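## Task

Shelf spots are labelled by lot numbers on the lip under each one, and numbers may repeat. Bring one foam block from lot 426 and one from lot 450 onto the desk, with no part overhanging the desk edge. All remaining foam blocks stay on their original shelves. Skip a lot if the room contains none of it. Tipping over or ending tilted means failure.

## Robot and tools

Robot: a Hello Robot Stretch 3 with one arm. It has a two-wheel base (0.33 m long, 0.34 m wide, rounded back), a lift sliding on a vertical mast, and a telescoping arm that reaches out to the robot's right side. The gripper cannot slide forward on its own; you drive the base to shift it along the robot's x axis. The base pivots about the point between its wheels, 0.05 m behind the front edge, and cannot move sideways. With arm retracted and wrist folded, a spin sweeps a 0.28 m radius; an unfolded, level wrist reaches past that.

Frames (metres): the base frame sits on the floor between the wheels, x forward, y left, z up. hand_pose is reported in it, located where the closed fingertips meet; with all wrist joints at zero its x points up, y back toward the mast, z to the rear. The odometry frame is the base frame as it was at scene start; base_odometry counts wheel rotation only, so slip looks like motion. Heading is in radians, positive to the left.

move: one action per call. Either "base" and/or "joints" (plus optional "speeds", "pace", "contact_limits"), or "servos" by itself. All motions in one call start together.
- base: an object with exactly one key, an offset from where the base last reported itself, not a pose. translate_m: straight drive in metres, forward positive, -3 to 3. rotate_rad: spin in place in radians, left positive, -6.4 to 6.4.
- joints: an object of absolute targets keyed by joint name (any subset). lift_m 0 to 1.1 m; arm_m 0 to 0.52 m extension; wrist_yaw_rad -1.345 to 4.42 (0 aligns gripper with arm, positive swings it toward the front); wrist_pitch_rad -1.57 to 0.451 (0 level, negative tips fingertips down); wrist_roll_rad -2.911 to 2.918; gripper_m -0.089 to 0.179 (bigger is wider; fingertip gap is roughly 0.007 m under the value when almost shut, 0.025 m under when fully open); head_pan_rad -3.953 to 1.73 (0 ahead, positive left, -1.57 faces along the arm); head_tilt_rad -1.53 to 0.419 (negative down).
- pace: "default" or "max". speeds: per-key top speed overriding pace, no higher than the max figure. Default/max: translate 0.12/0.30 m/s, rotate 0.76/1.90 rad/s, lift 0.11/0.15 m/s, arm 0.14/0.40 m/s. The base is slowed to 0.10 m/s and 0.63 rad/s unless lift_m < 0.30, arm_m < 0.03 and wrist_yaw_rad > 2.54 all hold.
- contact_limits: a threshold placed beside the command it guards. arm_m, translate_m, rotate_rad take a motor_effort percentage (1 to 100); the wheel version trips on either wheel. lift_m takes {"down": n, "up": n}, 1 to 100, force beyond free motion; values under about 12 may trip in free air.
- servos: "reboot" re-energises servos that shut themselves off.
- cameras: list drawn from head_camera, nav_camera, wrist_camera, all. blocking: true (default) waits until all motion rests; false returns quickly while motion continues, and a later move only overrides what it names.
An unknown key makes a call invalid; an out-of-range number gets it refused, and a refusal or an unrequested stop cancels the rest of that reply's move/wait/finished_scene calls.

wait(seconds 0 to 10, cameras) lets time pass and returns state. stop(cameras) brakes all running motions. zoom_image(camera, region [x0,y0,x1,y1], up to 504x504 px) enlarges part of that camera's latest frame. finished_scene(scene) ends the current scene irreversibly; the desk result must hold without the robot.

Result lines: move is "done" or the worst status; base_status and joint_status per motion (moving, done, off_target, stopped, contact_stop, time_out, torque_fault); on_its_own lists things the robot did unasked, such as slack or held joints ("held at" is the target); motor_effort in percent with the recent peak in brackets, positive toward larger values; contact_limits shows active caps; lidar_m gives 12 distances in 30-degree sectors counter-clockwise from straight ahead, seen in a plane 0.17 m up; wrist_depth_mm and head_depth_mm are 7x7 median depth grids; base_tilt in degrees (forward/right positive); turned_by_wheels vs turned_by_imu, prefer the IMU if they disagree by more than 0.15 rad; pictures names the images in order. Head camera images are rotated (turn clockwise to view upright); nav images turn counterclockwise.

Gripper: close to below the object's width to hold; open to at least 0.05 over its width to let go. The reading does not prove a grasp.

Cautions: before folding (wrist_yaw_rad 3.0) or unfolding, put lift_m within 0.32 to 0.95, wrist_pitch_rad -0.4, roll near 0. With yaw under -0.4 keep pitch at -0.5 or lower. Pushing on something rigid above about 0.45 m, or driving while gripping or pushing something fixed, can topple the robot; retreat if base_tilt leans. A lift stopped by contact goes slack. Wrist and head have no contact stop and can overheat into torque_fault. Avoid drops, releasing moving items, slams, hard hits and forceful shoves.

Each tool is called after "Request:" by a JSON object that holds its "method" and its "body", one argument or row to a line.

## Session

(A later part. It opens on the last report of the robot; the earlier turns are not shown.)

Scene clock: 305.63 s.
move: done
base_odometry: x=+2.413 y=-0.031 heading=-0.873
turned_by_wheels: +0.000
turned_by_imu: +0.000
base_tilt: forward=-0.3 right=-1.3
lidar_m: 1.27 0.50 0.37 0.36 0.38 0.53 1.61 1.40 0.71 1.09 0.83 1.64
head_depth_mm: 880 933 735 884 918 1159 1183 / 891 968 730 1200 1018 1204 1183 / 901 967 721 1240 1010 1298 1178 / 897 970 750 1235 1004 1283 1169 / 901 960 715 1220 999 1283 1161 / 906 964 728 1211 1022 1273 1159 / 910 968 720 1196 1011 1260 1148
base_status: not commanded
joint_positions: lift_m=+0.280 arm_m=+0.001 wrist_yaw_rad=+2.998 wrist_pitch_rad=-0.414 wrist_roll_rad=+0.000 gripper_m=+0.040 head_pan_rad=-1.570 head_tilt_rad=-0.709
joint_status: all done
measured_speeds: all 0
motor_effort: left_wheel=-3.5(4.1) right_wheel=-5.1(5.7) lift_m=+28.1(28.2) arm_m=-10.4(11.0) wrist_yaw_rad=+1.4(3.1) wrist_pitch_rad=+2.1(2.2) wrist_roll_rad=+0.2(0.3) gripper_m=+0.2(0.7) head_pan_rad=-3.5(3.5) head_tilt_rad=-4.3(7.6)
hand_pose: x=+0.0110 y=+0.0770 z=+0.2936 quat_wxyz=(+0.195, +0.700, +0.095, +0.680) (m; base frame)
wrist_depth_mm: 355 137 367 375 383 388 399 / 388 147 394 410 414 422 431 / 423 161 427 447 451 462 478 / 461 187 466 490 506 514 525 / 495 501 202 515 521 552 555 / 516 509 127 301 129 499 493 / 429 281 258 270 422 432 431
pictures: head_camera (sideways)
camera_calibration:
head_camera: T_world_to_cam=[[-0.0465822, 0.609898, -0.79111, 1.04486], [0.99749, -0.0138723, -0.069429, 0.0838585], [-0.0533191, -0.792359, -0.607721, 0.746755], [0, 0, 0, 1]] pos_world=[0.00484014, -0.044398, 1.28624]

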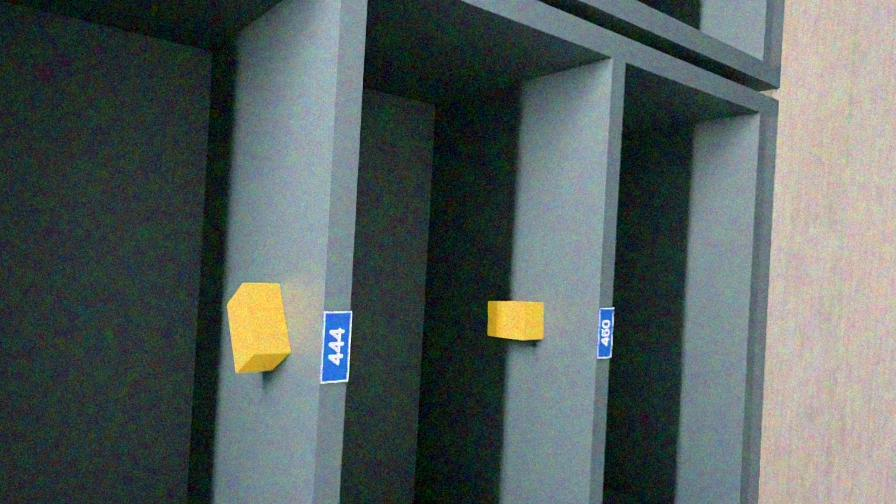

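Request:
{"method": "move", "body": {
  "base": {"translate_m": 0.078},
  "joints": {"lift_m": 0.6, "wrist_pitch_rad": -0.4, "head_tilt_rad": -0.9, "gripper_m": 0.179},
  "cameras": ["head_camera"]
}}

Request:
{"method": "zoom_image", "body": {
  "camera": "head_camera",
  "region": [420, 290, 480, 370]
}}

Request:
{"method": "move", "body": {
  "joints": {"wrist_yaw_rad": 0}
}}

Request:
{"method": "move", "body": {
  "joints": {"wrist_pitch_rad": -0.3, "lift_m": 0.541},
  "cameras": ["wrist_camera", "head_camera"]
}}

Scene clock: 339.37 s.
move: done
base_odometry: x=+2.463 y=-0.091 heading=-0.873
turned_by_wheels: +0.000
turned_by_imu: +0.000
base_tilt: forward=-0.3 right=-1.2
lidar_m: 1.26 0.50 0.37 0.36 0.38 0.53 1.60 1.47 0.75 1.10 0.79 1.55
head_depth_mm: 875 660 1113 1020 1204 1271 1121 / 879 682 1198 1037 1336 1255 396 / 867 672 1189 1030 1351 1250 409 / 850 664 1192 1008 1348 1245 455 / 838 658 1196 1038 1342 1233 916 / 822 675 1190 1033 1329 1235 1092 / 810 668 1148 1023 1325 1226 1084
base_status: done
joint_positions: lift_m=+0.600 arm_m=+0.001 wrist_yaw_rad=+2.998 wrist_pitch_rad=-0.414 wrist_roll_rad=+0.000 gripper_m=+0.179 head_pan_rad=-1.570 head_tilt_rad=-0.900
joint_status: all done
measured_speeds: all 0
motor_effort: left_wheel=+6.2(8.6) right_wheel=+5.4(11.4) lift_m=+28.3(34.4) arm_m=-9.5(10.1) wrist_yaw_rad=+0.9(3.2) wrist_pitch_rad=+2.1(5.5) wrist_roll_rad=+0.1(0.3) gripper_m=+0.7(84.6) head_pan_rad=-1.6(2.8) head_tilt_rad=-7.0(8.7)
hand_pose: x=+0.0110 y=+0.0770 z=+0.6136 quat_wxyz=(+0.195, +0.700, +0.095, +0.680) (m; base frame)
wrist_depth_mm: 352 137 369 374 380 388 395 / 383 147 392 404 411 419 430 / 422 162 421 446 451 463 475 / 456 187 462 490 501 511 522 / 499 194 212 538 539 - - / - 139 231 - - - - / - - 268 - - 740 105
pictures: head_camera (sideways)
camera_calibration:
head_camera: T_world_to_cam=[[-0.0466648, 0.748837, -0.66111, 0.875424], [0.997487, -0.000391962, -0.0708521, 0.0856942], [-0.0533158, -0.662755, -0.746936, 0.927815], [0, 0, 0, 1]] pos_world=[0.0048399, -0.0406022, 1.27784]

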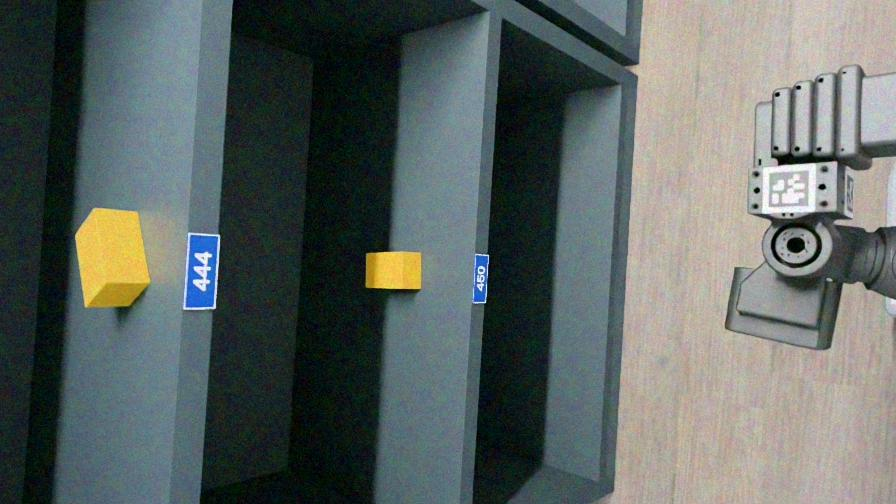

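Scaled by 6.300 from the camera's 896x504 image, which has a finer 1280x720 frame.

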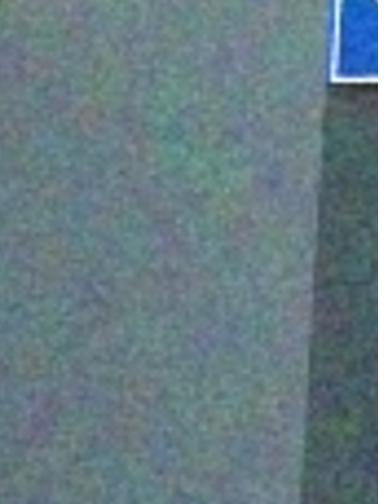

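Scene clock: 341.87 s.
move: done
base_odometry: x=+2.463 y=-0.091 heading=-0.873
turned_by_wheels: +0.000
turned_by_imu: +0.000
base_tilt: forward=-0.3 right=-1.0
lidar_m: 1.26 0.50 0.37 0.36 0.38 0.53 1.60 1.47 0.75 1.10 0.79 1.55
head_depth_mm: 877 661 1117 1014 1204 1267 1114 / 882 680 1201 1035 1337 1260 395 / 865 674 1188 1026 1366 1228 410 / 851 664 1193 1012 1347 524 455 / 836 656 1197 1037 1339 1233 1095 / 824 677 1200 1030 1330 1220 1094 / 809 666 1147 1025 1329 1223 1086
base_status: not commanded
joint_positions: lift_m=+0.600 arm_m=+0.001 wrist_yaw_rad=+0.003 wrist_pitch_rad=-0.414 wrist_roll_rad=+0.000 gripper_m=+0.179 head_pan_rad=-1.570 head_tilt_rad=-0.900
joint_status: all done
measured_speeds: all 0
motor_effort: left_wheel=+6.1(6.7) right_wheel=+5.0(6.1) lift_m=+23.4(28.3) arm_m=-8.2(9.5) wrist_yaw_rad=-2.8(6.7) wrist_pitch_rad=+2.1(2.2) wrist_roll_rad=-0.1(0.3) gripper_m=+0.6(1.2) head_pan_rad=-1.6(2.2) head_tilt_rad=-6.0(7.7)
hand_pose: x=-0.0208 y=-0.3704 z=+0.6136 quat_wxyz=(+0.693, +0.147, -0.691, -0.145) (m; base frame)
wrist_depth_mm: - - - - - 733 - / - - - - - - - / - - - - - - - / - - - - - - - / - 146 - - - 868 - / 122 139 - - - - - / 742 741 739 - - - 105
pictures: none

Scene clock: 343.23 s.
move: done
base_odometry: x=+2.463 y=-0.091 heading=-0.873
turned_by_wheels: +0.000
turned_by_imu: +0.000
base_tilt: forward=-0.4 right=-1.3
lidar_m: 1.26 0.50 0.37 0.36 0.38 0.53 1.60 1.47 0.75 1.09 0.79 1.55
head_depth_mm: 880 660 1118 1016 1210 1265 1121 / 880 681 1199 1038 1343 1254 466 / 862 673 1191 1030 1365 1253 454 / 849 662 1194 1010 1354 583 503 / 835 658 1197 1032 1350 1238 1099 / 825 678 1191 1032 1334 1238 1088 / 808 666 1149 1022 1328 1223 1087
base_status: not commanded
joint_positions: lift_m=+0.541 arm_m=+0.001 wrist_yaw_rad=+0.003 wrist_pitch_rad=-0.322 wrist_roll_rad=+0.000 gripper_m=+0.179 head_pan_rad=-1.570 head_tilt_rad=-0.900
joint_status: all done
measured_speeds: all 0
motor_effort: left_wheel=+5.9(6.5) right_wheel=+5.1(5.7) lift_m=+24.2(26.2) arm_m=-8.5(8.7) wrist_yaw_rad=-2.3(3.9) wrist_pitch_rad=+3.5(5.2) wrist_roll_rad=-0.1(0.3) gripper_m=+0.4(0.9) head_pan_rad=-1.3(1.7) head_tilt_rad=-7.4(7.8)
hand_pose: x=-0.0208 y=-0.3810 z=+0.5758 quat_wxyz=(+0.698, +0.115, -0.697, -0.113) (m; base frame)
wrist_depth_mm: - - - - - 729 - / - - - - - - - / - - - - - - - / - - - - - - - / - 146 - - - 874 - / 123 139 - - - - - / 738 676 - - - - 105
pictures: head_camera (sideways), wrist_camera
camera_calibration:
head_camera: T_world_to_cam=[[-0.0466648, 0.748837, -0.66111, 0.875424], [0.997487, -0.000391962, -0.0708521, 0.0856942], [-0.0533158, -0.662755, -0.746936, 0.927815], [0, 0, 0, 1]] pos_world=[0.0048399, -0.0406022, 1.27784]
wrist_camera: T_world_to_cam=[[-0.998879, -0.0420551, -0.0217473, -0.0176726], [-0.0022002, 0.50007, -0.865982, 0.721709], [0.0472942, -0.864963, -0.499602, 0.125264], [0, 0, 0, 1]] pos_world=[-0.0219892, -0.2533, 0.687185]

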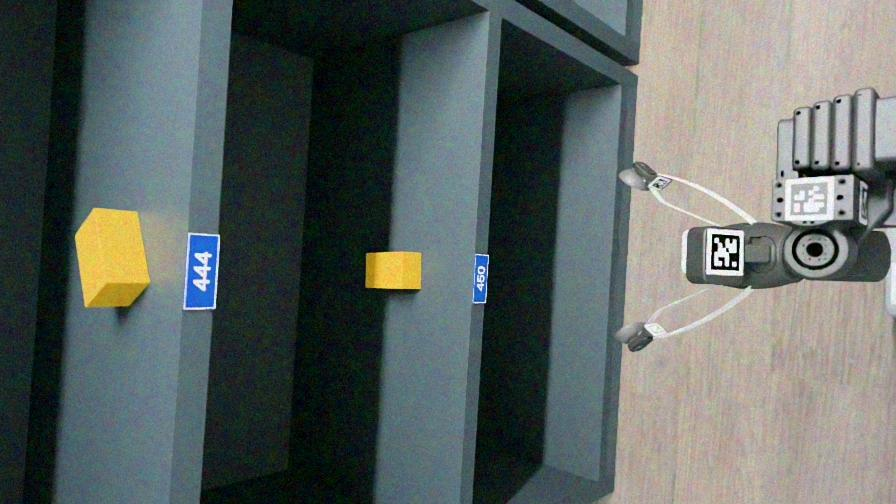

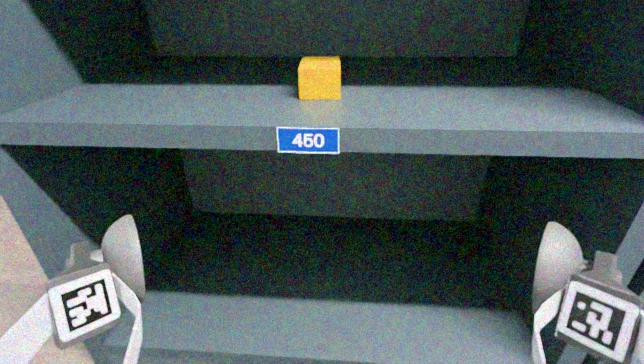

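Request:
{"method": "zoom_image", "body": {
  "camera": "wrist_camera",
  "region": [270, 120, 350, 160]
}}

Request:
{"method": "move", "body": {
  "joints": {"arm_m": 0.2},
  "cameras": ["wrist_camera"]
}}

Request:
{"method": "zoom_image", "body": {
  "camera": "wrist_camera",
  "region": [240, 160, 380, 260]
}}

Scaled by 6.300.

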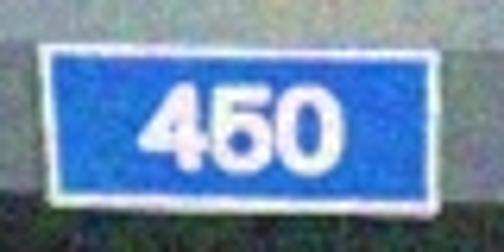

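Scene clock: 350.67 s.
move: done
base_odometry: x=+2.463 y=-0.091 heading=-0.873
turned_by_wheels: +0.000
turned_by_imu: +0.000
base_tilt: forward=-0.3 right=-1.0
lidar_m: 1.27 0.50 0.37 0.36 0.38 0.53 1.60 1.47 0.75 1.10 0.79 1.55
head_depth_mm: 882 661 1126 1011 1203 1264 1119 / 884 683 1193 1036 1336 1233 468 / 862 674 1187 1025 605 608 929 / 853 662 1197 1013 682 1224 1101 / 838 657 1198 1020 1339 1238 1093 / 822 679 1196 1029 1334 1230 1087 / 809 667 1146 1024 1330 1227 1087
base_status: not commanded
joint_positions: lift_m=+0.541 arm_m=+0.200 wrist_yaw_rad=+0.003 wrist_pitch_rad=-0.322 wrist_roll_rad=+0.000 gripper_m=+0.179 head_pan_rad=-1.570 head_tilt_rad=-0.900
joint_status: all done
measured_speeds: all 0
motor_effort: left_wheel=+5.8(6.7) right_wheel=+4.7(6.2) lift_m=+29.0(29.0) arm_m=+12.1(14.2) wrist_yaw_rad=-3.3(5.0) wrist_pitch_rad=+3.6(3.7) wrist_roll_rad=+0.0(0.3) gripper_m=+0.5(1.2) head_pan_rad=+0.1(0.9) head_tilt_rad=-6.4(7.6)
hand_pose: x=-0.0208 y=-0.5804 z=+0.5758 quat_wxyz=(+0.698, +0.114, -0.697, -0.113) (m; base frame)
wrist_depth_mm: - - - - - - 557 / - - - - - - 562 / - - - - - - - / 308 304 303 300 301 297 298 / 268 259 262 251 248 246 237 / - 140 - - - - - / - - - - - - 105
pictures: wrist_camera
camera_calibration:
wrist_camera: T_world_to_cam=[[-0.998883, -0.0419713, -0.0216929, -0.0260578], [-0.00220538, 0.50007, -0.865982, 0.821423], [0.0471944, -0.864967, -0.499604, -0.0472126], [0, 0, 0, 1]] pos_world=[-0.021989, -0.4527, 0.687185]

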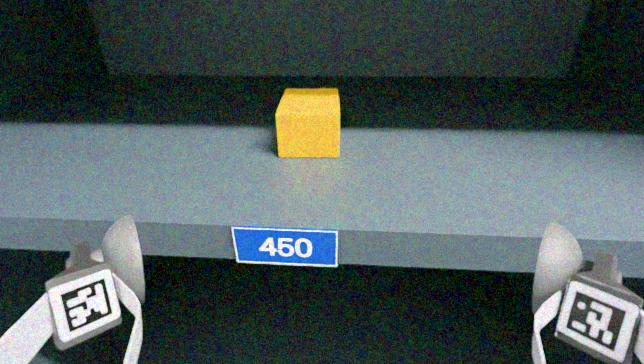

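Scaled by 3.600.

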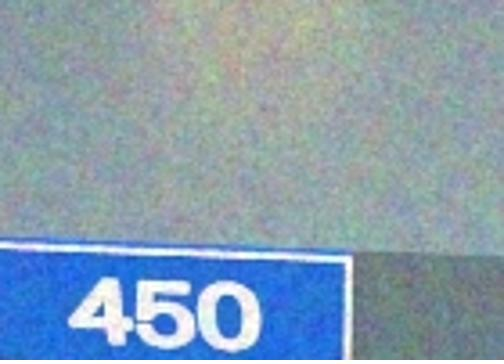

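Request:
{"method": "move", "body": {
  "base": {"translate_m": 0.033}
}}

Request:
{"method": "move", "body": {
  "joints": {"arm_m": 0.33},
  "cameras": ["wrist_camera"]
}}

Scene clock: 358.93 s.
move: done
base_odometry: x=+2.485 y=-0.116 heading=-0.873
turned_by_wheels: +0.000
turned_by_imu: +0.000
base_tilt: forward=-0.2 right=-1.1
lidar_m: 1.26 0.50 0.37 0.36 0.38 0.53 1.60 1.50 0.77 1.10 0.77 1.52
head_depth_mm: 880 661 1165 1045 1219 1265 1122 / 877 683 1197 1030 1365 1229 469 / 865 672 1185 1021 605 607 929 / 852 663 1193 1015 680 1225 1098 / 839 659 1194 1017 1342 1237 1094 / 823 676 1190 1029 1324 1236 1087 / 809 667 1114 1022 1318 1223 1085
base_status: done
joint_positions: lift_m=+0.541 arm_m=+0.200 wrist_yaw_rad=+0.003 wrist_pitch_rad=-0.322 wrist_roll_rad=+0.000 gripper_m=+0.179 head_pan_rad=-1.570 head_tilt_rad=-0.900
joint_status: not commanded
measured_speeds: all 0
motor_effort: left_wheel=+9.0(10.8) right_wheel=+1.5(8.8) lift_m=+29.0(29.8) arm_m=+6.5(8.8) wrist_yaw_rad=-2.2(4.2) wrist_pitch_rad=+3.6(3.7) wrist_roll_rad=-0.1(0.3) gripper_m=+0.8(1.3) head_pan_rad=+0.7(0.9) head_tilt_rad=-6.5(7.1)
hand_pose: x=-0.0208 y=-0.5804 z=+0.5758 quat_wxyz=(+0.698, +0.114, -0.697, -0.113) (m; base frame)
wrist_depth_mm: - - - - - - 555 / - - - - - - 573 / - - - - - - - / 306 304 304 301 299 298 298 / 265 260 261 261 249 247 237 / - 140 - - - - - / - - - - - - 105
pictures: none

Scene clock: 361.13 s.
move: done
base_odometry: x=+2.485 y=-0.116 heading=-0.873
turned_by_wheels: +0.000
turned_by_imu: +0.000
base_tilt: forward=-0.4 right=-1.1
lidar_m: 1.26 0.50 0.37 0.36 0.38 0.53 1.60 1.50 0.77 1.10 0.77 1.52
head_depth_mm: 880 664 1164 1043 1219 1266 1119 / 880 681 1194 1036 1359 1240 475 / 868 673 1189 1005 619 568 1056 / 851 663 1193 779 1325 1241 1101 / 836 657 1196 1047 1336 1231 1097 / 823 675 1193 1031 1333 1234 1083 / 809 665 1112 1021 1322 1219 1082
base_status: not commanded
joint_positions: lift_m=+0.541 arm_m=+0.330 wrist_yaw_rad=+0.003 wrist_pitch_rad=-0.322 wrist_roll_rad=+0.000 gripper_m=+0.179 head_pan_rad=-1.570 head_tilt_rad=-0.900
joint_status: all done
measured_speeds: all 0
motor_effort: left_wheel=+8.6(9.5) right_wheel=+2.0(2.8) lift_m=+27.6(28.9) arm_m=+11.9(14.7) wrist_yaw_rad=-3.4(4.4) wrist_pitch_rad=+3.6(3.7) wrist_roll_rad=-0.1(0.3) gripper_m=+0.4(1.1) head_pan_rad=+0.6(1.3) head_tilt_rad=-7.0(7.3)
hand_pose: x=-0.0208 y=-0.7105 z=+0.5758 quat_wxyz=(+0.698, +0.114, -0.697, -0.113) (m; base frame)
wrist_depth_mm: - - - - - - - / - - - - - - - / - - - - - - - / 305 305 304 - 299 299 295 / 244 232 241 229 237 237 235 / - 187 199 200 198 197 196 / 162 171 171 170 169 164 107
pictures: wrist_camera
camera_calibration:
wrist_camera: T_world_to_cam=[[-0.998883, -0.0419695, -0.021692, -0.0315137], [-0.00219887, 0.499952, -0.86605, 0.88641], [0.0471926, -0.865035, -0.499486, -0.159779], [0, 0, 0, 1]] pos_world=[-0.021989, -0.5827, 0.687185]

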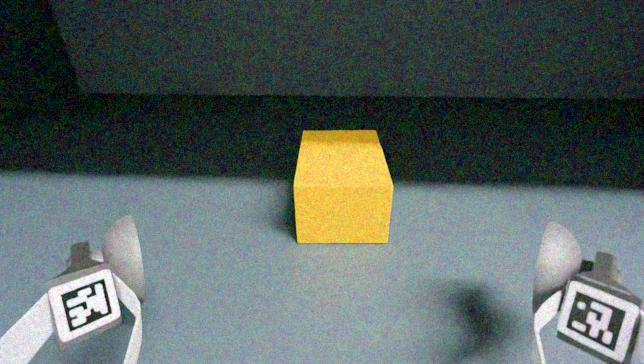

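Request:
{"method": "move", "body": {
  "joints": {"arm_m": 0.42}
}}

Request:
{"method": "move", "body": {
  "joints": {"gripper_m": 0.02},
  "cameras": ["wrist_camera"]
}}

Scene clock: 370.30 s.
move: done
base_odometry: x=+2.485 y=-0.116 heading=-0.873
turned_by_wheels: +0.000
turned_by_imu: +0.000
base_tilt: forward=-0.2 right=-1.3
lidar_m: 1.26 0.50 0.37 0.36 0.38 0.53 1.60 1.50 0.77 1.09 0.77 1.52
head_depth_mm: 877 660 1168 1040 1214 1264 1118 / 883 680 1192 1031 1372 1237 475 / 865 671 1192 748 623 567 1057 / 846 662 1193 790 1352 1242 1102 / 836 658 1196 1036 1347 1240 1090 / 824 677 1192 1032 1329 1234 1085 / 807 666 1104 1023 1321 1225 1086
base_status: not commanded
joint_positions: lift_m=+0.541 arm_m=+0.420 wrist_yaw_rad=+0.003 wrist_pitch_rad=-0.322 wrist_roll_rad=+0.000 gripper_m=+0.179 head_pan_rad=-1.570 head_tilt_rad=-0.900
joint_status: all done
measured_speeds: all 0
motor_effort: left_wheel=+9.2(9.7) right_wheel=+1.4(2.9) lift_m=+25.0(26.7) arm_m=+12.7(14.4) wrist_yaw_rad=-2.6(4.1) wrist_pitch_rad=+3.5(3.7) wrist_roll_rad=-0.2(0.3) gripper_m=+1.2(1.2) head_pan_rad=+1.9(2.1) head_tilt_rad=-6.1(7.5)
hand_pose: x=-0.0208 y=-0.8005 z=+0.5759 quat_wxyz=(+0.698, +0.114, -0.697, -0.113) (m; base frame)
wrist_depth_mm: - 399 393 391 388 382 375 / - - - - - 399 398 / - - - - - - - / 306 303 302 317 298 297 295 / 252 231 240 161 227 237 237 / - 187 199 140 185 197 196 / 161 171 170 138 159 164 107
pictures: none

Scene clock: 372.43 s.
move: done
base_odometry: x=+2.485 y=-0.116 heading=-0.873
turned_by_wheels: +0.000
turned_by_imu: +0.000
base_tilt: forward=-0.3 right=-1.3
lidar_m: 1.26 0.50 0.37 0.36 0.38 0.53 1.59 1.50 0.77 1.10 0.77 1.52
head_depth_mm: 878 660 1162 1045 1220 1261 1115 / 879 682 1197 1035 1369 1240 475 / 865 672 1187 748 623 567 1053 / 851 662 1186 796 1346 1246 1101 / 839 654 1196 1039 1338 1244 1095 / 826 674 1188 1031 1335 1233 1088 / 809 666 1111 1025 1325 1223 1083
base_status: not commanded
joint_positions: lift_m=+0.541 arm_m=+0.420 wrist_yaw_rad=+0.003 wrist_pitch_rad=-0.322 wrist_roll_rad=+0.000 gripper_m=+0.021 head_pan_rad=-1.570 head_tilt_rad=-0.900
joint_status: all done
measured_speeds: all 0
motor_effort: left_wheel=+8.7(9.5) right_wheel=+2.0(2.8) lift_m=+24.3(25.5) arm_m=+12.7(13.5) wrist_yaw_rad=-2.8(4.2) wrist_pitch_rad=+3.6(3.7) wrist_roll_rad=-0.1(0.3) gripper_m=-14.0(87.9) head_pan_rad=+2.1(2.6) head_tilt_rad=-5.9(6.7)
hand_pose: x=-0.0209 y=-0.8005 z=+0.5759 quat_wxyz=(+0.698, +0.114, -0.697, -0.113) (m; base frame)
wrist_depth_mm: - 402 396 390 387 385 374 / - - - - - 400 394 / - - - - - - - / 306 304 299 318 297 297 294 / 243 241 231 160 159 236 235 / 201 201 128 139 128 196 196 / 177 171 165 138 144 168 168
pictures: wrist_camera
camera_calibration:
wrist_camera: T_world_to_cam=[[-0.998893, -0.0417466, -0.0216805, -0.0351489], [-0.00209745, 0.499957, -0.866048, 0.93141], [0.0469939, -0.865044, -0.499491, -0.237639], [0, 0, 0, 1]] pos_world=[-0.0219888, -0.6727, 0.687185]

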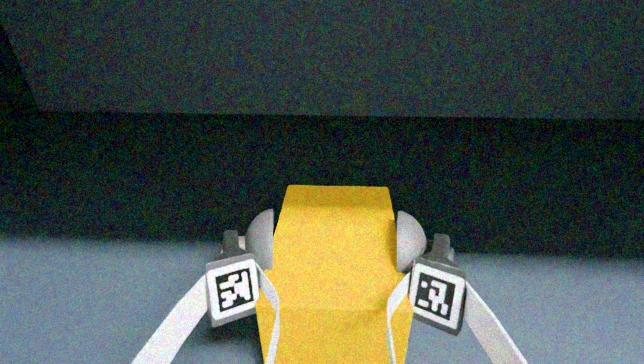

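Request:
{"method": "move", "body": {
  "joints": {"gripper_m": 0.01, "lift_m": 0.62}
}}

Request:
{"method": "move", "body": {
  "joints": {"arm_m": 0.0},
  "cameras": ["wrist_camera"]
}}

Request:
{"method": "move", "body": {
  "base": {"translate_m": 0.96},
  "joints": {"head_pan_rad": 0, "head_tilt_rad": -0.3, "lift_m": 0.8},
  "cameras": ["nav_camera"]
}}

Scene clock: 392.67 s.
move: done
base_odometry: x=+2.485 y=-0.116 heading=-0.873
turned_by_wheels: +0.000
turned_by_imu: +0.000
base_tilt: forward=-0.4 right=-1.2
lidar_m: 1.26 0.50 0.37 0.36 0.38 0.53 1.59 1.50 0.77 1.10 0.77 1.52
head_depth_mm: 879 661 1158 1041 1218 1260 1118 / 881 682 1198 1033 1338 438 376 / 865 671 1180 659 1298 1208 1087 / 852 663 1193 967 1353 1245 1102 / 838 657 1199 1038 1337 1242 1091 / 826 674 1192 1033 1326 1229 1086 / 808 667 1107 1023 1318 1219 1088
base_status: not commanded
joint_positions: lift_m=+0.620 arm_m=+0.420 wrist_yaw_rad=+0.003 wrist_pitch_rad=-0.322 wrist_roll_rad=+0.000 gripper_m=+0.011 head_pan_rad=-1.570 head_tilt_rad=-0.900
joint_status: all done
measured_speeds: all 0
motor_effort: left_wheel=+9.3(9.4) right_wheel=+1.9(2.8) lift_m=+29.4(31.9) arm_m=+11.4(12.8) wrist_yaw_rad=-3.3(4.6) wrist_pitch_rad=+3.5(3.6) wrist_roll_rad=-0.1(0.3) gripper_m=-17.3(59.4) head_pan_rad=+3.2(3.3) head_tilt_rad=-5.5(6.4)
hand_pose: x=-0.0209 y=-0.8005 z=+0.6549 quat_wxyz=(+0.698, +0.114, -0.697, -0.113) (m; base frame)
wrist_depth_mm: - 399 398 391 386 380 374 / - - - - - 399 397 / - - - - - - - / - - - - - - - / - - 153 160 154 - - / 304 304 128 139 129 298 299 / 260 245 245 138 143 256 256
pictures: none

Scene clock: 396.93 s.
move: done
base_odometry: x=+2.485 y=-0.116 heading=-0.873
turned_by_wheels: +0.000
turned_by_imu: +0.000
base_tilt: forward=-0.3 right=-1.2
lidar_m: 1.26 0.50 0.37 0.36 0.38 0.53 1.59 1.50 0.77 1.10 0.77 1.52
head_depth_mm: 878 662 1164 1038 1220 1266 1122 / 879 682 1199 1037 1374 1259 376 / 866 673 1182 1025 1361 1253 394 / 852 662 1190 1024 702 503 443 / 839 658 1200 1040 1338 1237 1094 / 822 677 1190 1033 1337 1232 1087 / 810 667 1114 1021 1319 1222 1091
base_status: not commanded
joint_positions: lift_m=+0.620 arm_m=+0.001 wrist_yaw_rad=+0.003 wrist_pitch_rad=-0.322 wrist_roll_rad=+0.000 gripper_m=+0.011 head_pan_rad=-1.570 head_tilt_rad=-0.900
joint_status: all done
measured_speeds: all 0
motor_effort: left_wheel=+9.1(9.4) right_wheel=+2.2(3.0) lift_m=+25.7(30.0) arm_m=-11.6(14.6) wrist_yaw_rad=-3.0(4.3) wrist_pitch_rad=+3.6(3.7) wrist_roll_rad=+0.0(0.3) gripper_m=-17.2(18.0) head_pan_rad=+3.7(3.9) head_tilt_rad=-5.7(6.4)
hand_pose: x=-0.0209 y=-0.3810 z=+0.6548 quat_wxyz=(+0.698, +0.114, -0.697, -0.113) (m; base frame)
wrist_depth_mm: - - - - - 727 - / - - - - - 767 - / - - - - - - 593 / 500 - - - - - - / - - 157 161 160 - - / - - 128 139 129 866 - / 840 95 - 138 131 742 -
pictures: wrist_camera
camera_calibration:
wrist_camera: T_world_to_cam=[[-0.998893, -0.0417466, -0.0216805, -0.0159276], [-0.00209745, 0.499957, -0.866048, 0.790146], [0.0469939, -0.865044, -0.499491, 0.16462], [0, 0, 0, 1]] pos_world=[-0.0219888, -0.2533, 0.766185]

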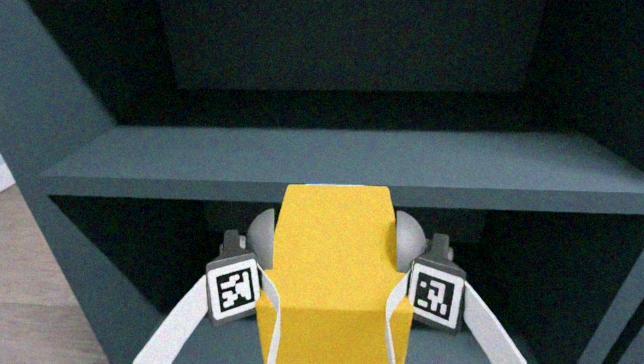

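Scene clock: 407.67 s.
move: done
base_odometry: x=+3.101 y=-0.852 heading=-0.873
turned_by_wheels: +0.000
turned_by_imu: +0.000
base_tilt: forward=-0.2 right=-1.2
lidar_m: 0.53 0.46 0.34 0.33 0.35 0.49 1.47 1.52 0.84 1.84 0.72 0.54
head_depth_mm: 423 443 464 487 514 543 576 / 423 443 465 488 515 545 577 / 424 443 464 490 516 545 579 / 425 443 466 490 516 547 580 / 424 444 467 490 517 548 582 / 425 445 466 491 519 548 581 / 426 446 468 492 519 549 583
base_status: done
joint_positions: lift_m=+0.800 arm_m=+0.001 wrist_yaw_rad=+0.003 wrist_pitch_rad=-0.322 wrist_roll_rad=+0.000 gripper_m=+0.011 head_pan_rad=+0.000 head_tilt_rad=-0.300
joint_status: all done
measured_speeds: all 0
motor_effort: left_wheel=+8.3(12.9) right_wheel=+1.1(10.7) lift_m=+26.6(33.0) arm_m=+4.2(11.9) wrist_yaw_rad=-3.7(4.4) wrist_pitch_rad=+3.6(3.7) wrist_roll_rad=-0.1(0.3) gripper_m=-17.2(18.1) head_pan_rad=-3.5(6.0) head_tilt_rad=-3.3(7.9)
hand_pose: x=-0.0209 y=-0.3810 z=+0.8349 quat_wxyz=(+0.698, +0.114, -0.697, -0.113) (m; base frame)
wrist_depth_mm: - - - - - - - / - - - - - - - / - - - - - - - / - - - - - - - / - - 159 161 161 - - / - - 128 140 129 - - / - 96 - 138 140 - -
pictures: nav_camera (sideways)
camera_calibration:
nav_camera: T_world_to_cam=[[0.270292, 0.0170563, 0.962627, -1.21159], [0.0143335, -0.999804, 0.0136904, 0.0322188], [0.962672, 0.0100975, -0.270483, 0.299387], [0, 0, 0, 1]] pos_world=[0.0388091, 0.0498547, 1.24685]

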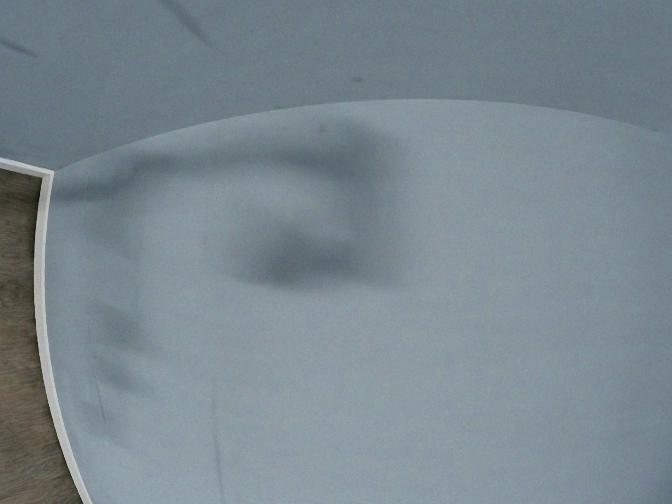

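Request:
{"method": "move", "body": {
  "base": {"rotate_rad": -1.571}
}}

Request:
{"method": "move", "body": {
  "base": {"translate_m": 1.05}
}}

Request:
{"method": "move", "body": {
  "base": {"translate_m": 1.053}
}}

Request:
{"method": "move", "body": {
  "base": {"rotate_rad": 1.571}
}}

Request:
{"method": "move", "body": {
  "base": {"translate_m": -1.35},
  "joints": {"head_pan_rad": -1.57, "head_tilt_rad": -0.5},
  "cameras": ["head_camera"]
}}

Scene clock: 418.50 s.
move: done
base_odometry: x=+3.101 y=-0.852 heading=-2.443
turned_by_wheels: -1.571
turned_by_imu: -1.546
base_tilt: forward=-0.3 right=-1.3
lidar_m: 1.75 0.72 0.54 0.53 0.45 0.34 0.33 0.35 0.50 1.57 1.52 0.84
head_depth_mm: 2906 3104 3250 3290 2949 2046 1517 / 2915 3049 3232 3378 2917 2021 1553 / 2957 3109 3209 3439 2900 2028 1548 / 2930 3097 3289 3393 2913 1974 1529 / 2869 3097 3209 3382 2839 1978 1531 / 1914 1953 2018 2082 2156 1898 1510 / 1345 1367 1397 1427 1464 1490 1421
base_status: done
joint_positions: lift_m=+0.800 arm_m=+0.001 wrist_yaw_rad=+0.003 wrist_pitch_rad=-0.322 wrist_roll_rad=+0.000 gripper_m=+0.011 head_pan_rad=+0.000 head_tilt_rad=-0.300
joint_status: not commanded
measured_speeds: all 0
motor_effort: left_wheel=+7.8(12.8) right_wheel=-10.3(13.3) lift_m=+25.0(26.6) arm_m=+6.1(10.8) wrist_yaw_rad=-2.3(4.8) wrist_pitch_rad=+3.6(3.7) wrist_roll_rad=+0.1(0.3) gripper_m=-17.5(18.1) head_pan_rad=-2.8(3.8) head_tilt_rad=-3.1(4.0)
hand_pose: x=-0.0209 y=-0.3810 z=+0.8349 quat_wxyz=(+0.698, +0.114, -0.697, -0.113) (m; base frame)
wrist_depth_mm: - - - - - - 468 / - - - - - - 464 / - - - - - - 464 / - - - - - - 464 / - - 159 161 161 - 454 / - - 128 139 129 - 452 / - - - 138 139 - 452
pictures: none

Scene clock: 430.13 s.
move: done
base_odometry: x=+2.297 y=-1.527 heading=-2.444
turned_by_wheels: +0.000
turned_by_imu: +0.000
base_tilt: forward=-0.2 right=-1.2
lidar_m: 1.60 0.65 0.49 0.48 0.50 0.71 1.37 1.44 0.55 0.54 2.35 2.12
head_depth_mm: 2042 2123 2249 2315 2452 2046 1557 / 2047 2162 2245 2350 2471 2021 1547 / 2056 2147 2259 2356 2484 2029 1544 / 2072 2141 2257 2358 2474 2004 1541 / 2065 2141 2243 2371 2499 1994 1533 / 1751 1780 1830 1879 1945 1833 1520 / 1223 1246 1272 1299 1331 1368 1386
base_status: done
joint_positions: lift_m=+0.800 arm_m=+0.001 wrist_yaw_rad=+0.002 wrist_pitch_rad=-0.322 wrist_roll_rad=+0.000 gripper_m=+0.011 head_pan_rad=+0.000 head_tilt_rad=-0.300
joint_status: not commanded
measured_speeds: all 0
motor_effort: left_wheel=+2.9(11.4) right_wheel=+7.0(11.0) lift_m=+24.4(25.8) arm_m=-12.2(13.3) wrist_yaw_rad=-2.2(4.4) wrist_pitch_rad=+3.4(3.7) wrist_roll_rad=-0.1(0.4) gripper_m=-17.4(18.2) head_pan_rad=-3.2(3.8) head_tilt_rad=-2.2(3.7)
hand_pose: x=-0.0209 y=-0.3810 z=+0.8349 quat_wxyz=(+0.698, +0.114, -0.697, -0.113) (m; base frame)
wrist_depth_mm: - - 275 267 259 252 249 / - - 300 284 279 271 266 / - - - 310 299 290 285 / - - - 328 323 317 307 / - - 159 161 160 344 335 / - - 128 139 129 375 365 / - - - 138 131 - 391
pictures: none

Scene clock: 441.80 s.
move: done
base_odometry: x=+1.490 y=-2.204 heading=-2.444
turned_by_wheels: +0.000
turned_by_imu: +0.000
base_tilt: forward=-0.2 right=-1.1
lidar_m: 1.32 0.59 0.44 0.43 0.46 0.65 2.04 1.13 1.42 3.81 1.29 1.37
head_depth_mm: 1131 1186 1241 1298 1374 1450 1503 / 1130 1189 1243 1297 1384 1451 1502 / 1139 1193 1253 1308 1385 1455 1519 / 1143 1189 1253 1310 1387 1465 1513 / 1147 1194 1251 1317 1385 1476 1530 / 1145 1202 1259 1318 1399 1472 1524 / 1104 1126 1152 1173 1199 1238 1270
base_status: done
joint_positions: lift_m=+0.800 arm_m=+0.001 wrist_yaw_rad=+0.002 wrist_pitch_rad=-0.322 wrist_roll_rad=+0.000 gripper_m=+0.011 head_pan_rad=+0.000 head_tilt_rad=-0.300
joint_status: not commanded
measured_speeds: all 0
motor_effort: left_wheel=+4.7(12.0) right_wheel=+4.1(11.3) lift_m=+25.4(26.0) arm_m=-11.5(12.9) wrist_yaw_rad=-2.9(4.2) wrist_pitch_rad=+3.6(3.7) wrist_roll_rad=+0.1(0.3) gripper_m=-17.6(18.0) head_pan_rad=-2.1(3.6) head_tilt_rad=-1.4(3.3)
hand_pose: x=-0.0209 y=-0.3810 z=+0.8349 quat_wxyz=(+0.698, +0.114, -0.697, -0.113) (m; base frame)
wrist_depth_mm: - - - - - - - / - - - - - - - / - - - - - - - / - - - - - - - / - - 159 161 161 - - / - - 128 139 129 - - / - - - 138 140 - -
pictures: none

Scene clock: 445.40 s.
move: done
base_odometry: x=+1.490 y=-2.204 heading=-0.873
turned_by_wheels: +1.571
turned_by_imu: +1.546
base_tilt: forward=-0.2 right=-1.3
lidar_m: 0.43 0.45 0.64 1.91 1.22 1.39 3.81 1.28 1.36 1.33 0.60 0.45
head_depth_mm: 339 355 373 392 413 437 464 / 340 356 374 392 413 438 464 / 341 357 374 393 414 438 464 / 341 356 374 394 415 440 466 / 342 357 375 394 416 441 467 / 342 358 376 395 417 440 467 / 343 359 376 396 417 441 468
base_status: done
joint_positions: lift_m=+0.800 arm_m=+0.001 wrist_yaw_rad=+0.002 wrist_pitch_rad=-0.322 wrist_roll_rad=+0.000 gripper_m=+0.011 head_pan_rad=+0.000 head_tilt_rad=-0.300
joint_status: not commanded
measured_speeds: all 0
motor_effort: left_wheel=-8.4(13.3) right_wheel=+9.2(12.1) lift_m=+25.9(26.2) arm_m=-11.6(13.0) wrist_yaw_rad=-2.4(4.2) wrist_pitch_rad=+3.6(3.7) wrist_roll_rad=+0.1(0.3) gripper_m=-17.3(17.9) head_pan_rad=-2.1(3.4) head_tilt_rad=-2.3(2.8)
hand_pose: x=-0.0209 y=-0.3810 z=+0.8349 quat_wxyz=(+0.698, +0.114, -0.697, -0.113) (m; base frame)
wrist_depth_mm: - - - - - - - / - - - - - - - / - - - - - - - / - - - - - - - / - - 159 160 160 - - / - - 128 139 129 - - / - - 982 138 140 - -
pictures: none

Scene clock: 460.00 s.
move: time_out
base_odometry: x=+0.623 y=-1.170 heading=-0.873
turned_by_wheels: +0.000
turned_by_imu: -0.001
base_tilt: forward=-0.2 right=-1.1
lidar_m: 1.77 1.85 1.02 0.99 1.04 1.45 2.51 1.16 0.71 0.81 0.91 1.82
head_depth_mm: 1060 1147 1248 1309 955 734 1229 / 1062 1142 1243 1310 952 727 1280 / 1063 1151 1250 1319 941 724 653 / 1065 1152 1255 1312 936 719 466 / 1063 1151 1260 1324 928 715 1259 / 1073 1157 1266 1300 919 712 1290 / 1076 1162 1265 1297 913 709 1231
base_status: translate_m time_out (by the wheels' count: -1.3493 of -1.3500)
joint_positions: lift_m=+0.800 arm_m=+0.001 wrist_yaw_rad=+0.002 wrist_pitch_rad=-0.322 wrist_roll_rad=+0.000 gripper_m=+0.011 head_pan_rad=-1.570 head_tilt_rad=-0.500
joint_status: all done
measured_speeds: all 0
motor_effort: left_wheel=-0.7(13.0) right_wheel=-0.3(12.1) lift_m=+27.2(27.7) arm_m=-11.4(12.9) wrist_yaw_rad=-3.3(4.6) wrist_pitch_rad=+3.6(3.7) wrist_roll_rad=+0.1(0.5) gripper_m=-17.1(18.0) head_pan_rad=+3.4(5.4) head_tilt_rad=+3.4(7.4)
hand_pose: x=-0.0209 y=-0.3810 z=+0.8349 quat_wxyz=(+0.698, +0.114, -0.697, -0.113) (m; base frame)
wrist_depth_mm: - - - - - - - / - - - - - - - / - - - - - - - / - - - - - - - / - - 153 161 154 - - / - - 128 139 129 - - / - - 144 139 136 - -
pictures: head_camera (sideways)
camera_calibration:
head_camera: T_world_to_cam=[[-0.0466171, 0.432321, -0.900514, 1.18756], [0.997505, -0.0276992, -0.064936, 0.0780435], [-0.0530167, -0.901294, -0.429951, 0.515475], [0, 0, 0, 1]] pos_world=[0.0048409, -0.0466526, 1.29612]

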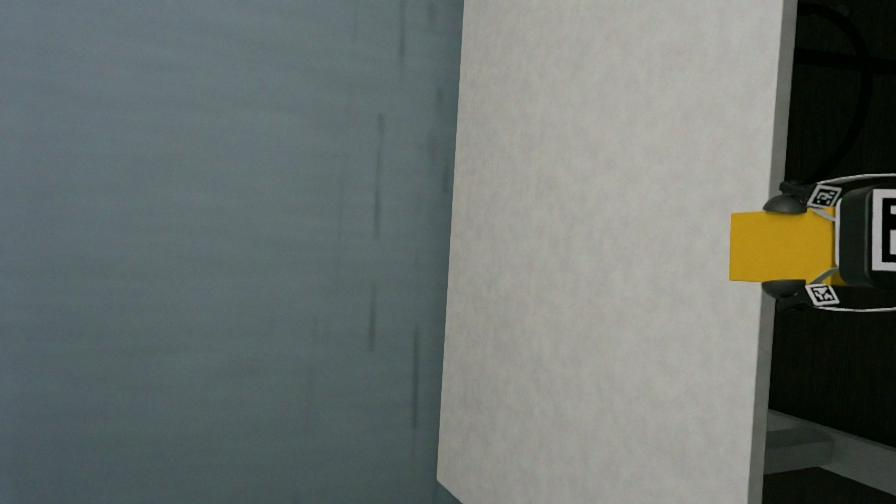

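Request:
{"method": "move", "body": {
  "joints": {"arm_m": 0.32}
}}

Request:
{"method": "move", "body": {
  "joints": {"lift_m": 0.738}
}}

Request:
{"method": "move", "body": {
  "joints": {"lift_m": 0.717},
  "speeds": {"lift_m": 0.02},
  "contact_limits": {"lift_m": {"down": 13}},
  "cameras": ["head_camera"]
}}

Scene clock: 473.00 s.
move: done
base_odometry: x=+0.623 y=-1.170 heading=-0.873
turned_by_wheels: +0.000
turned_by_imu: +0.000
base_tilt: forward=-0.3 right=-1.2
lidar_m: 1.77 1.85 1.02 0.99 1.04 1.45 2.51 1.16 0.71 0.82 0.91 1.82
head_depth_mm: 1056 1142 1252 1313 954 732 296 / 1061 1149 1248 1319 511 369 649 / 1063 1147 1251 1315 488 680 1244 / 1064 1149 1257 1324 520 676 1265 / 1071 1155 1254 1322 928 714 1301 / 1072 1162 1259 1317 919 712 1299 / 1077 1157 1261 1291 911 706 1232
base_status: not commanded
joint_positions: lift_m=+0.800 arm_m=+0.320 wrist_yaw_rad=+0.002 wrist_pitch_rad=-0.322 wrist_roll_rad=+0.000 gripper_m=+0.011 head_pan_rad=-1.570 head_tilt_rad=-0.500
joint_status: all done
measured_speeds: all 0
motor_effort: left_wheel=-0.3(0.8) right_wheel=-0.7(1.6) lift_m=+27.9(28.3) arm_m=+12.5(14.9) wrist_yaw_rad=-2.8(3.7) wrist_pitch_rad=+3.6(3.7) wrist_roll_rad=+0.1(0.3) gripper_m=-17.5(18.0) head_pan_rad=+3.0(3.9) head_tilt_rad=+3.1(4.7)
hand_pose: x=-0.0209 y=-0.7005 z=+0.8349 quat_wxyz=(+0.698, +0.114, -0.697, -0.113) (m; base frame)
wrist_depth_mm: - - - - - - - / - - - - - - - / - - - - - - - / - - - - - - - / - - 153 161 154 - - / - - 128 139 129 - - / - - - 138 131 - -
pictures: none

Scene clock: 474.40 s.
move: done
base_odometry: x=+0.623 y=-1.170 heading=-0.873
turned_by_wheels: +0.000
turned_by_imu: +0.000
base_tilt: forward=-0.3 right=-1.2
lidar_m: 1.77 1.85 1.02 0.99 1.04 1.46 2.50 1.17 0.70 0.82 0.91 1.82
head_depth_mm: 1057 1140 1248 1307 954 734 954 / 1060 1141 1251 1311 949 449 360 / 1064 1148 1246 1324 941 513 1250 / 1069 1153 1254 1317 825 552 1273 / 1067 1155 1254 1314 927 714 1301 / 1071 1164 1260 1303 917 712 1290 / 1075 1164 1261 1292 908 707 1234
base_status: not commanded
joint_positions: lift_m=+0.738 arm_m=+0.320 wrist_yaw_rad=+0.002 wrist_pitch_rad=-0.322 wrist_roll_rad=+0.000 gripper_m=+0.011 head_pan_rad=-1.570 head_tilt_rad=-0.500
joint_status: all done
measured_speeds: all 0
motor_effort: left_wheel=-0.2(1.0) right_wheel=-0.8(1.4) lift_m=+23.4(26.4) arm_m=+12.5(13.6) wrist_yaw_rad=-2.7(4.0) wrist_pitch_rad=+3.4(3.6) wrist_roll_rad=+0.1(0.3) gripper_m=-17.6(17.9) head_pan_rad=+3.4(4.0) head_tilt_rad=+3.4(4.8)
hand_pose: x=-0.0209 y=-0.7005 z=+0.7729 quat_wxyz=(+0.698, +0.114, -0.697, -0.113) (m; base frame)
wrist_depth_mm: - - - - - - - / - - - - - - - / - - - - - - - / - - - - - - - / - - 153 161 154 - - / - - 128 140 129 - - / - - - 138 131 - -
pictures: none

Scene clock: 475.83 s.
move: done
base_odometry: x=+0.623 y=-1.170 heading=-0.873
turned_by_wheels: +0.000
turned_by_imu: +0.000
base_tilt: forward=-0.3 right=-1.3
lidar_m: 1.77 1.85 1.02 0.99 1.04 1.45 2.50 1.17 0.71 0.82 0.91 1.82
head_depth_mm: 1060 1149 1254 1308 961 735 1224 / 1064 1143 1249 1312 950 494 374 / 1061 1151 1246 1316 941 522 1252 / 1068 1152 1254 1320 867 553 1266 / 1073 1159 1261 1321 923 715 1300 / 1069 1152 1263 1304 923 714 1290 / 1075 1163 1267 1295 917 705 1232
base_status: not commanded
joint_positions: lift_m=+0.717 arm_m=+0.320 wrist_yaw_rad=+0.002 wrist_pitch_rad=-0.291 wrist_roll_rad=+0.000 gripper_m=+0.011 head_pan_rad=-1.570 head_tilt_rad=-0.500
joint_status: all done
measured_speeds: all 0
motor_effort: left_wheel=-0.3(0.7) right_wheel=-0.6(1.4) lift_m=+17.6(25.5) arm_m=+13.0(13.1) wrist_yaw_rad=-2.6(3.5) wrist_pitch_rad=-2.1(3.6) wrist_roll_rad=-0.1(0.3) gripper_m=-17.5(17.7) head_pan_rad=+3.7(4.1) head_tilt_rad=+3.5(4.8)
contact_limits: lift_m down 13 (down: maximum 72; up: maximum 65)
hand_pose: x=-0.0211 y=-0.7035 z=+0.7592 quat_wxyz=(+0.700, +0.103, -0.699, -0.102) (m; base frame)
wrist_depth_mm: - - - - - - - / - - - - - - - / - - - - - - - / - - - - - - - / - - 152 161 153 - - / - - 128 138 128 - - / - - - 135 131 - -
pictures: head_camera (sideways)
camera_calibration:
head_camera: T_world_to_cam=[[-0.0466225, 0.4322, -0.900572, 1.18763], [0.997505, -0.0277038, -0.0649363, 0.0780437], [-0.0530148, -0.901352, -0.42983, 0.515315], [0, 0, 0, 1]] pos_world=[0.00484088, -0.0466531, 1.29612]

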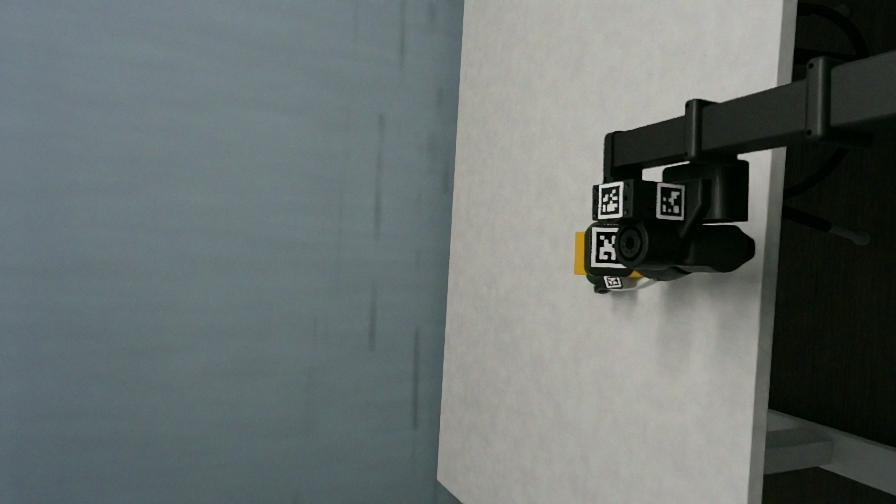

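Resting on desk (wrist pitch deflected). Release.

Request:
{"method": "move", "body": {
  "joints": {"gripper_m": 0.15}
}}

Request:
{"method": "move", "body": {
  "joints": {"arm_m": 0.05},
  "cameras": ["head_camera", "nav_camera"]
}}

Scene clock: 481.80 s.
move: done
base_odometry: x=+0.623 y=-1.170 heading=-0.873
turned_by_wheels: +0.000
turned_by_imu: +0.000
base_tilt: forward=-0.3 right=-1.3
lidar_m: 1.77 1.85 1.02 0.99 1.04 1.46 2.51 1.16 0.71 0.81 0.91 1.83
head_depth_mm: 1054 1146 1241 1315 954 734 1230 / 1062 1148 1249 1311 951 495 374 / 1065 1149 1248 1316 942 522 1241 / 1067 1151 1253 1318 900 550 1272 / 1068 1161 1251 1318 928 715 1303 / 1070 1159 1258 1294 922 711 1297 / 1074 1160 1266 1297 912 707 1228
base_status: not commanded
joint_positions: lift_m=+0.717 arm_m=+0.320 wrist_yaw_rad=+0.002 wrist_pitch_rad=-0.313 wrist_roll_rad=+0.000 gripper_m=+0.150 head_pan_rad=-1.570 head_tilt_rad=-0.500
joint_status: all done
measured_speeds: all 0
motor_effort: left_wheel=-0.3(0.8) right_wheel=-0.2(1.5) lift_m=+29.5(29.9) arm_m=+12.1(12.9) wrist_yaw_rad=-2.4(3.5) wrist_pitch_rad=+1.9(2.3) wrist_roll_rad=+0.1(0.3) gripper_m=+0.5(81.8) head_pan_rad=+3.2(3.9) head_tilt_rad=+2.7(3.9)
contact_limits: lift_m down 13 (down: maximum 72; up: maximum 65)
hand_pose: x=-0.0211 y=-0.7014 z=+0.7540 quat_wxyz=(+0.699, +0.111, -0.698, -0.110) (m; base frame)
wrist_depth_mm: - - - - - - - / - - - - - - - / - - - - - - - / - - - - - - - / - 146 - 157 156 142 - / - 125 - 134 130 124 - / - 118 - 140 137 - 110
pictures: none

Scene clock: 485.00 s.
move: done
base_odometry: x=+0.623 y=-1.170 heading=-0.873
turned_by_wheels: +0.000
turned_by_imu: +0.000
base_tilt: forward=-0.4 right=-1.3
lidar_m: 1.77 1.86 1.03 0.99 1.04 1.46 2.50 1.16 0.71 0.81 0.91 1.82
head_depth_mm: 1054 1146 1240 1311 956 733 1230 / 1058 1154 1247 1318 946 728 1281 / 1061 1153 1258 1321 945 723 1215 / 1062 1151 1257 1323 898 718 658 / 1072 1153 1256 1321 925 717 1268 / 1073 1164 1261 1312 920 712 1292 / 1074 1164 1265 1297 911 707 1233
base_status: not commanded
joint_positions: lift_m=+0.717 arm_m=+0.050 wrist_yaw_rad=+0.002 wrist_pitch_rad=-0.313 wrist_roll_rad=+0.000 gripper_m=+0.150 head_pan_rad=-1.570 head_tilt_rad=-0.500
joint_status: all done
measured_speeds: all 0
motor_effort: left_wheel=-0.5(1.0) right_wheel=-0.4(1.3) lift_m=+24.3(29.8) arm_m=-11.2(13.8) wrist_yaw_rad=-3.4(4.0) wrist_pitch_rad=+2.0(2.1) wrist_roll_rad=-0.2(0.3) gripper_m=+0.4(1.2) head_pan_rad=+3.6(3.9) head_tilt_rad=+3.3(3.5)
contact_limits: lift_m down 13 (down: maximum 72; up: maximum 65)
hand_pose: x=-0.0211 y=-0.4313 z=+0.7538 quat_wxyz=(+0.699, +0.111, -0.698, -0.110) (m; base frame)
wrist_depth_mm: - - - - - - - / - - - - - - - / - - - - - - - / - - - - - - - / - 146 - - - 142 - / - 125 - - - 124 - / 950 943 943 961 961 904 114
pictures: head_camera (sideways), nav_camera (sideways)
camera_calibration:
head_camera: T_world_to_cam=[[-0.0466225, 0.4322, -0.900572, 1.18763], [0.997505, -0.0277038, -0.0649363, 0.0780437], [-0.0530148, -0.901352, -0.42983, 0.515315], [0, 0, 0, 1]] pos_world=[0.00484088, -0.0466531, 1.29612]
nav_camera: T_world_to_cam=[[0.0173531, -0.455902, 0.889861, -1.115], [-0.999791, -0.0175215, 0.0105201, 0.0426223], [0.0107956, -0.889858, -0.456111, 0.546821], [0, 0, 0, 1]] pos_world=[0.0560588, -0.0209902, 1.24116]

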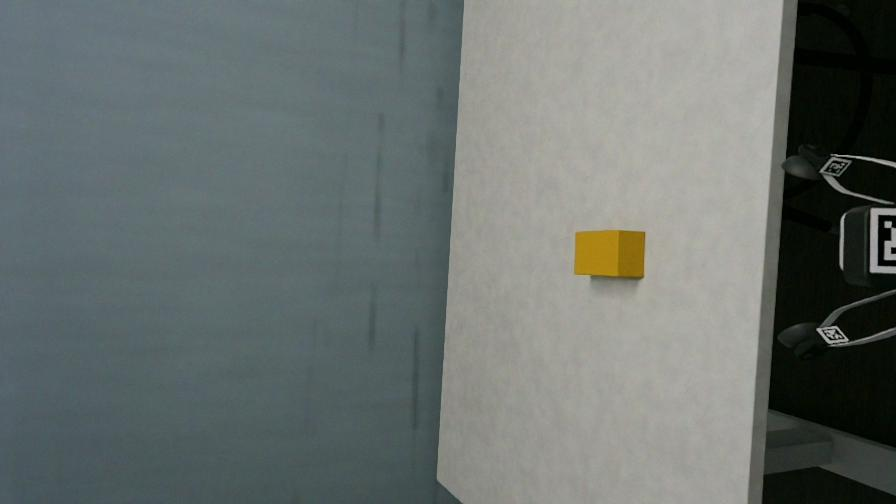

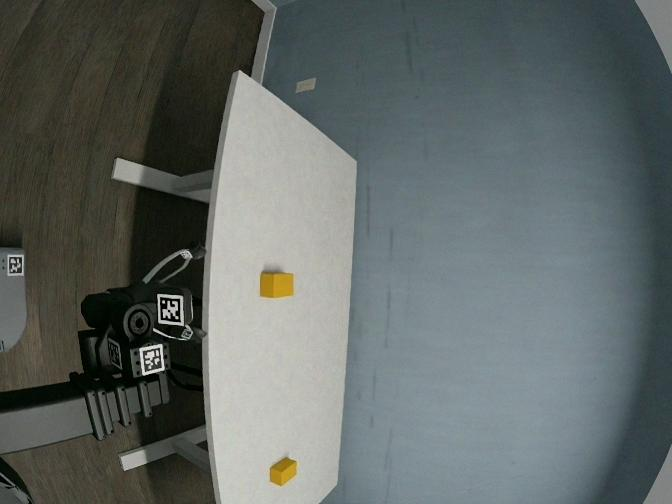

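Both on desk.

Request:
{"method": "finished_scene", "body": {
  "scene": 3
}}

The scene is finished: the task was done.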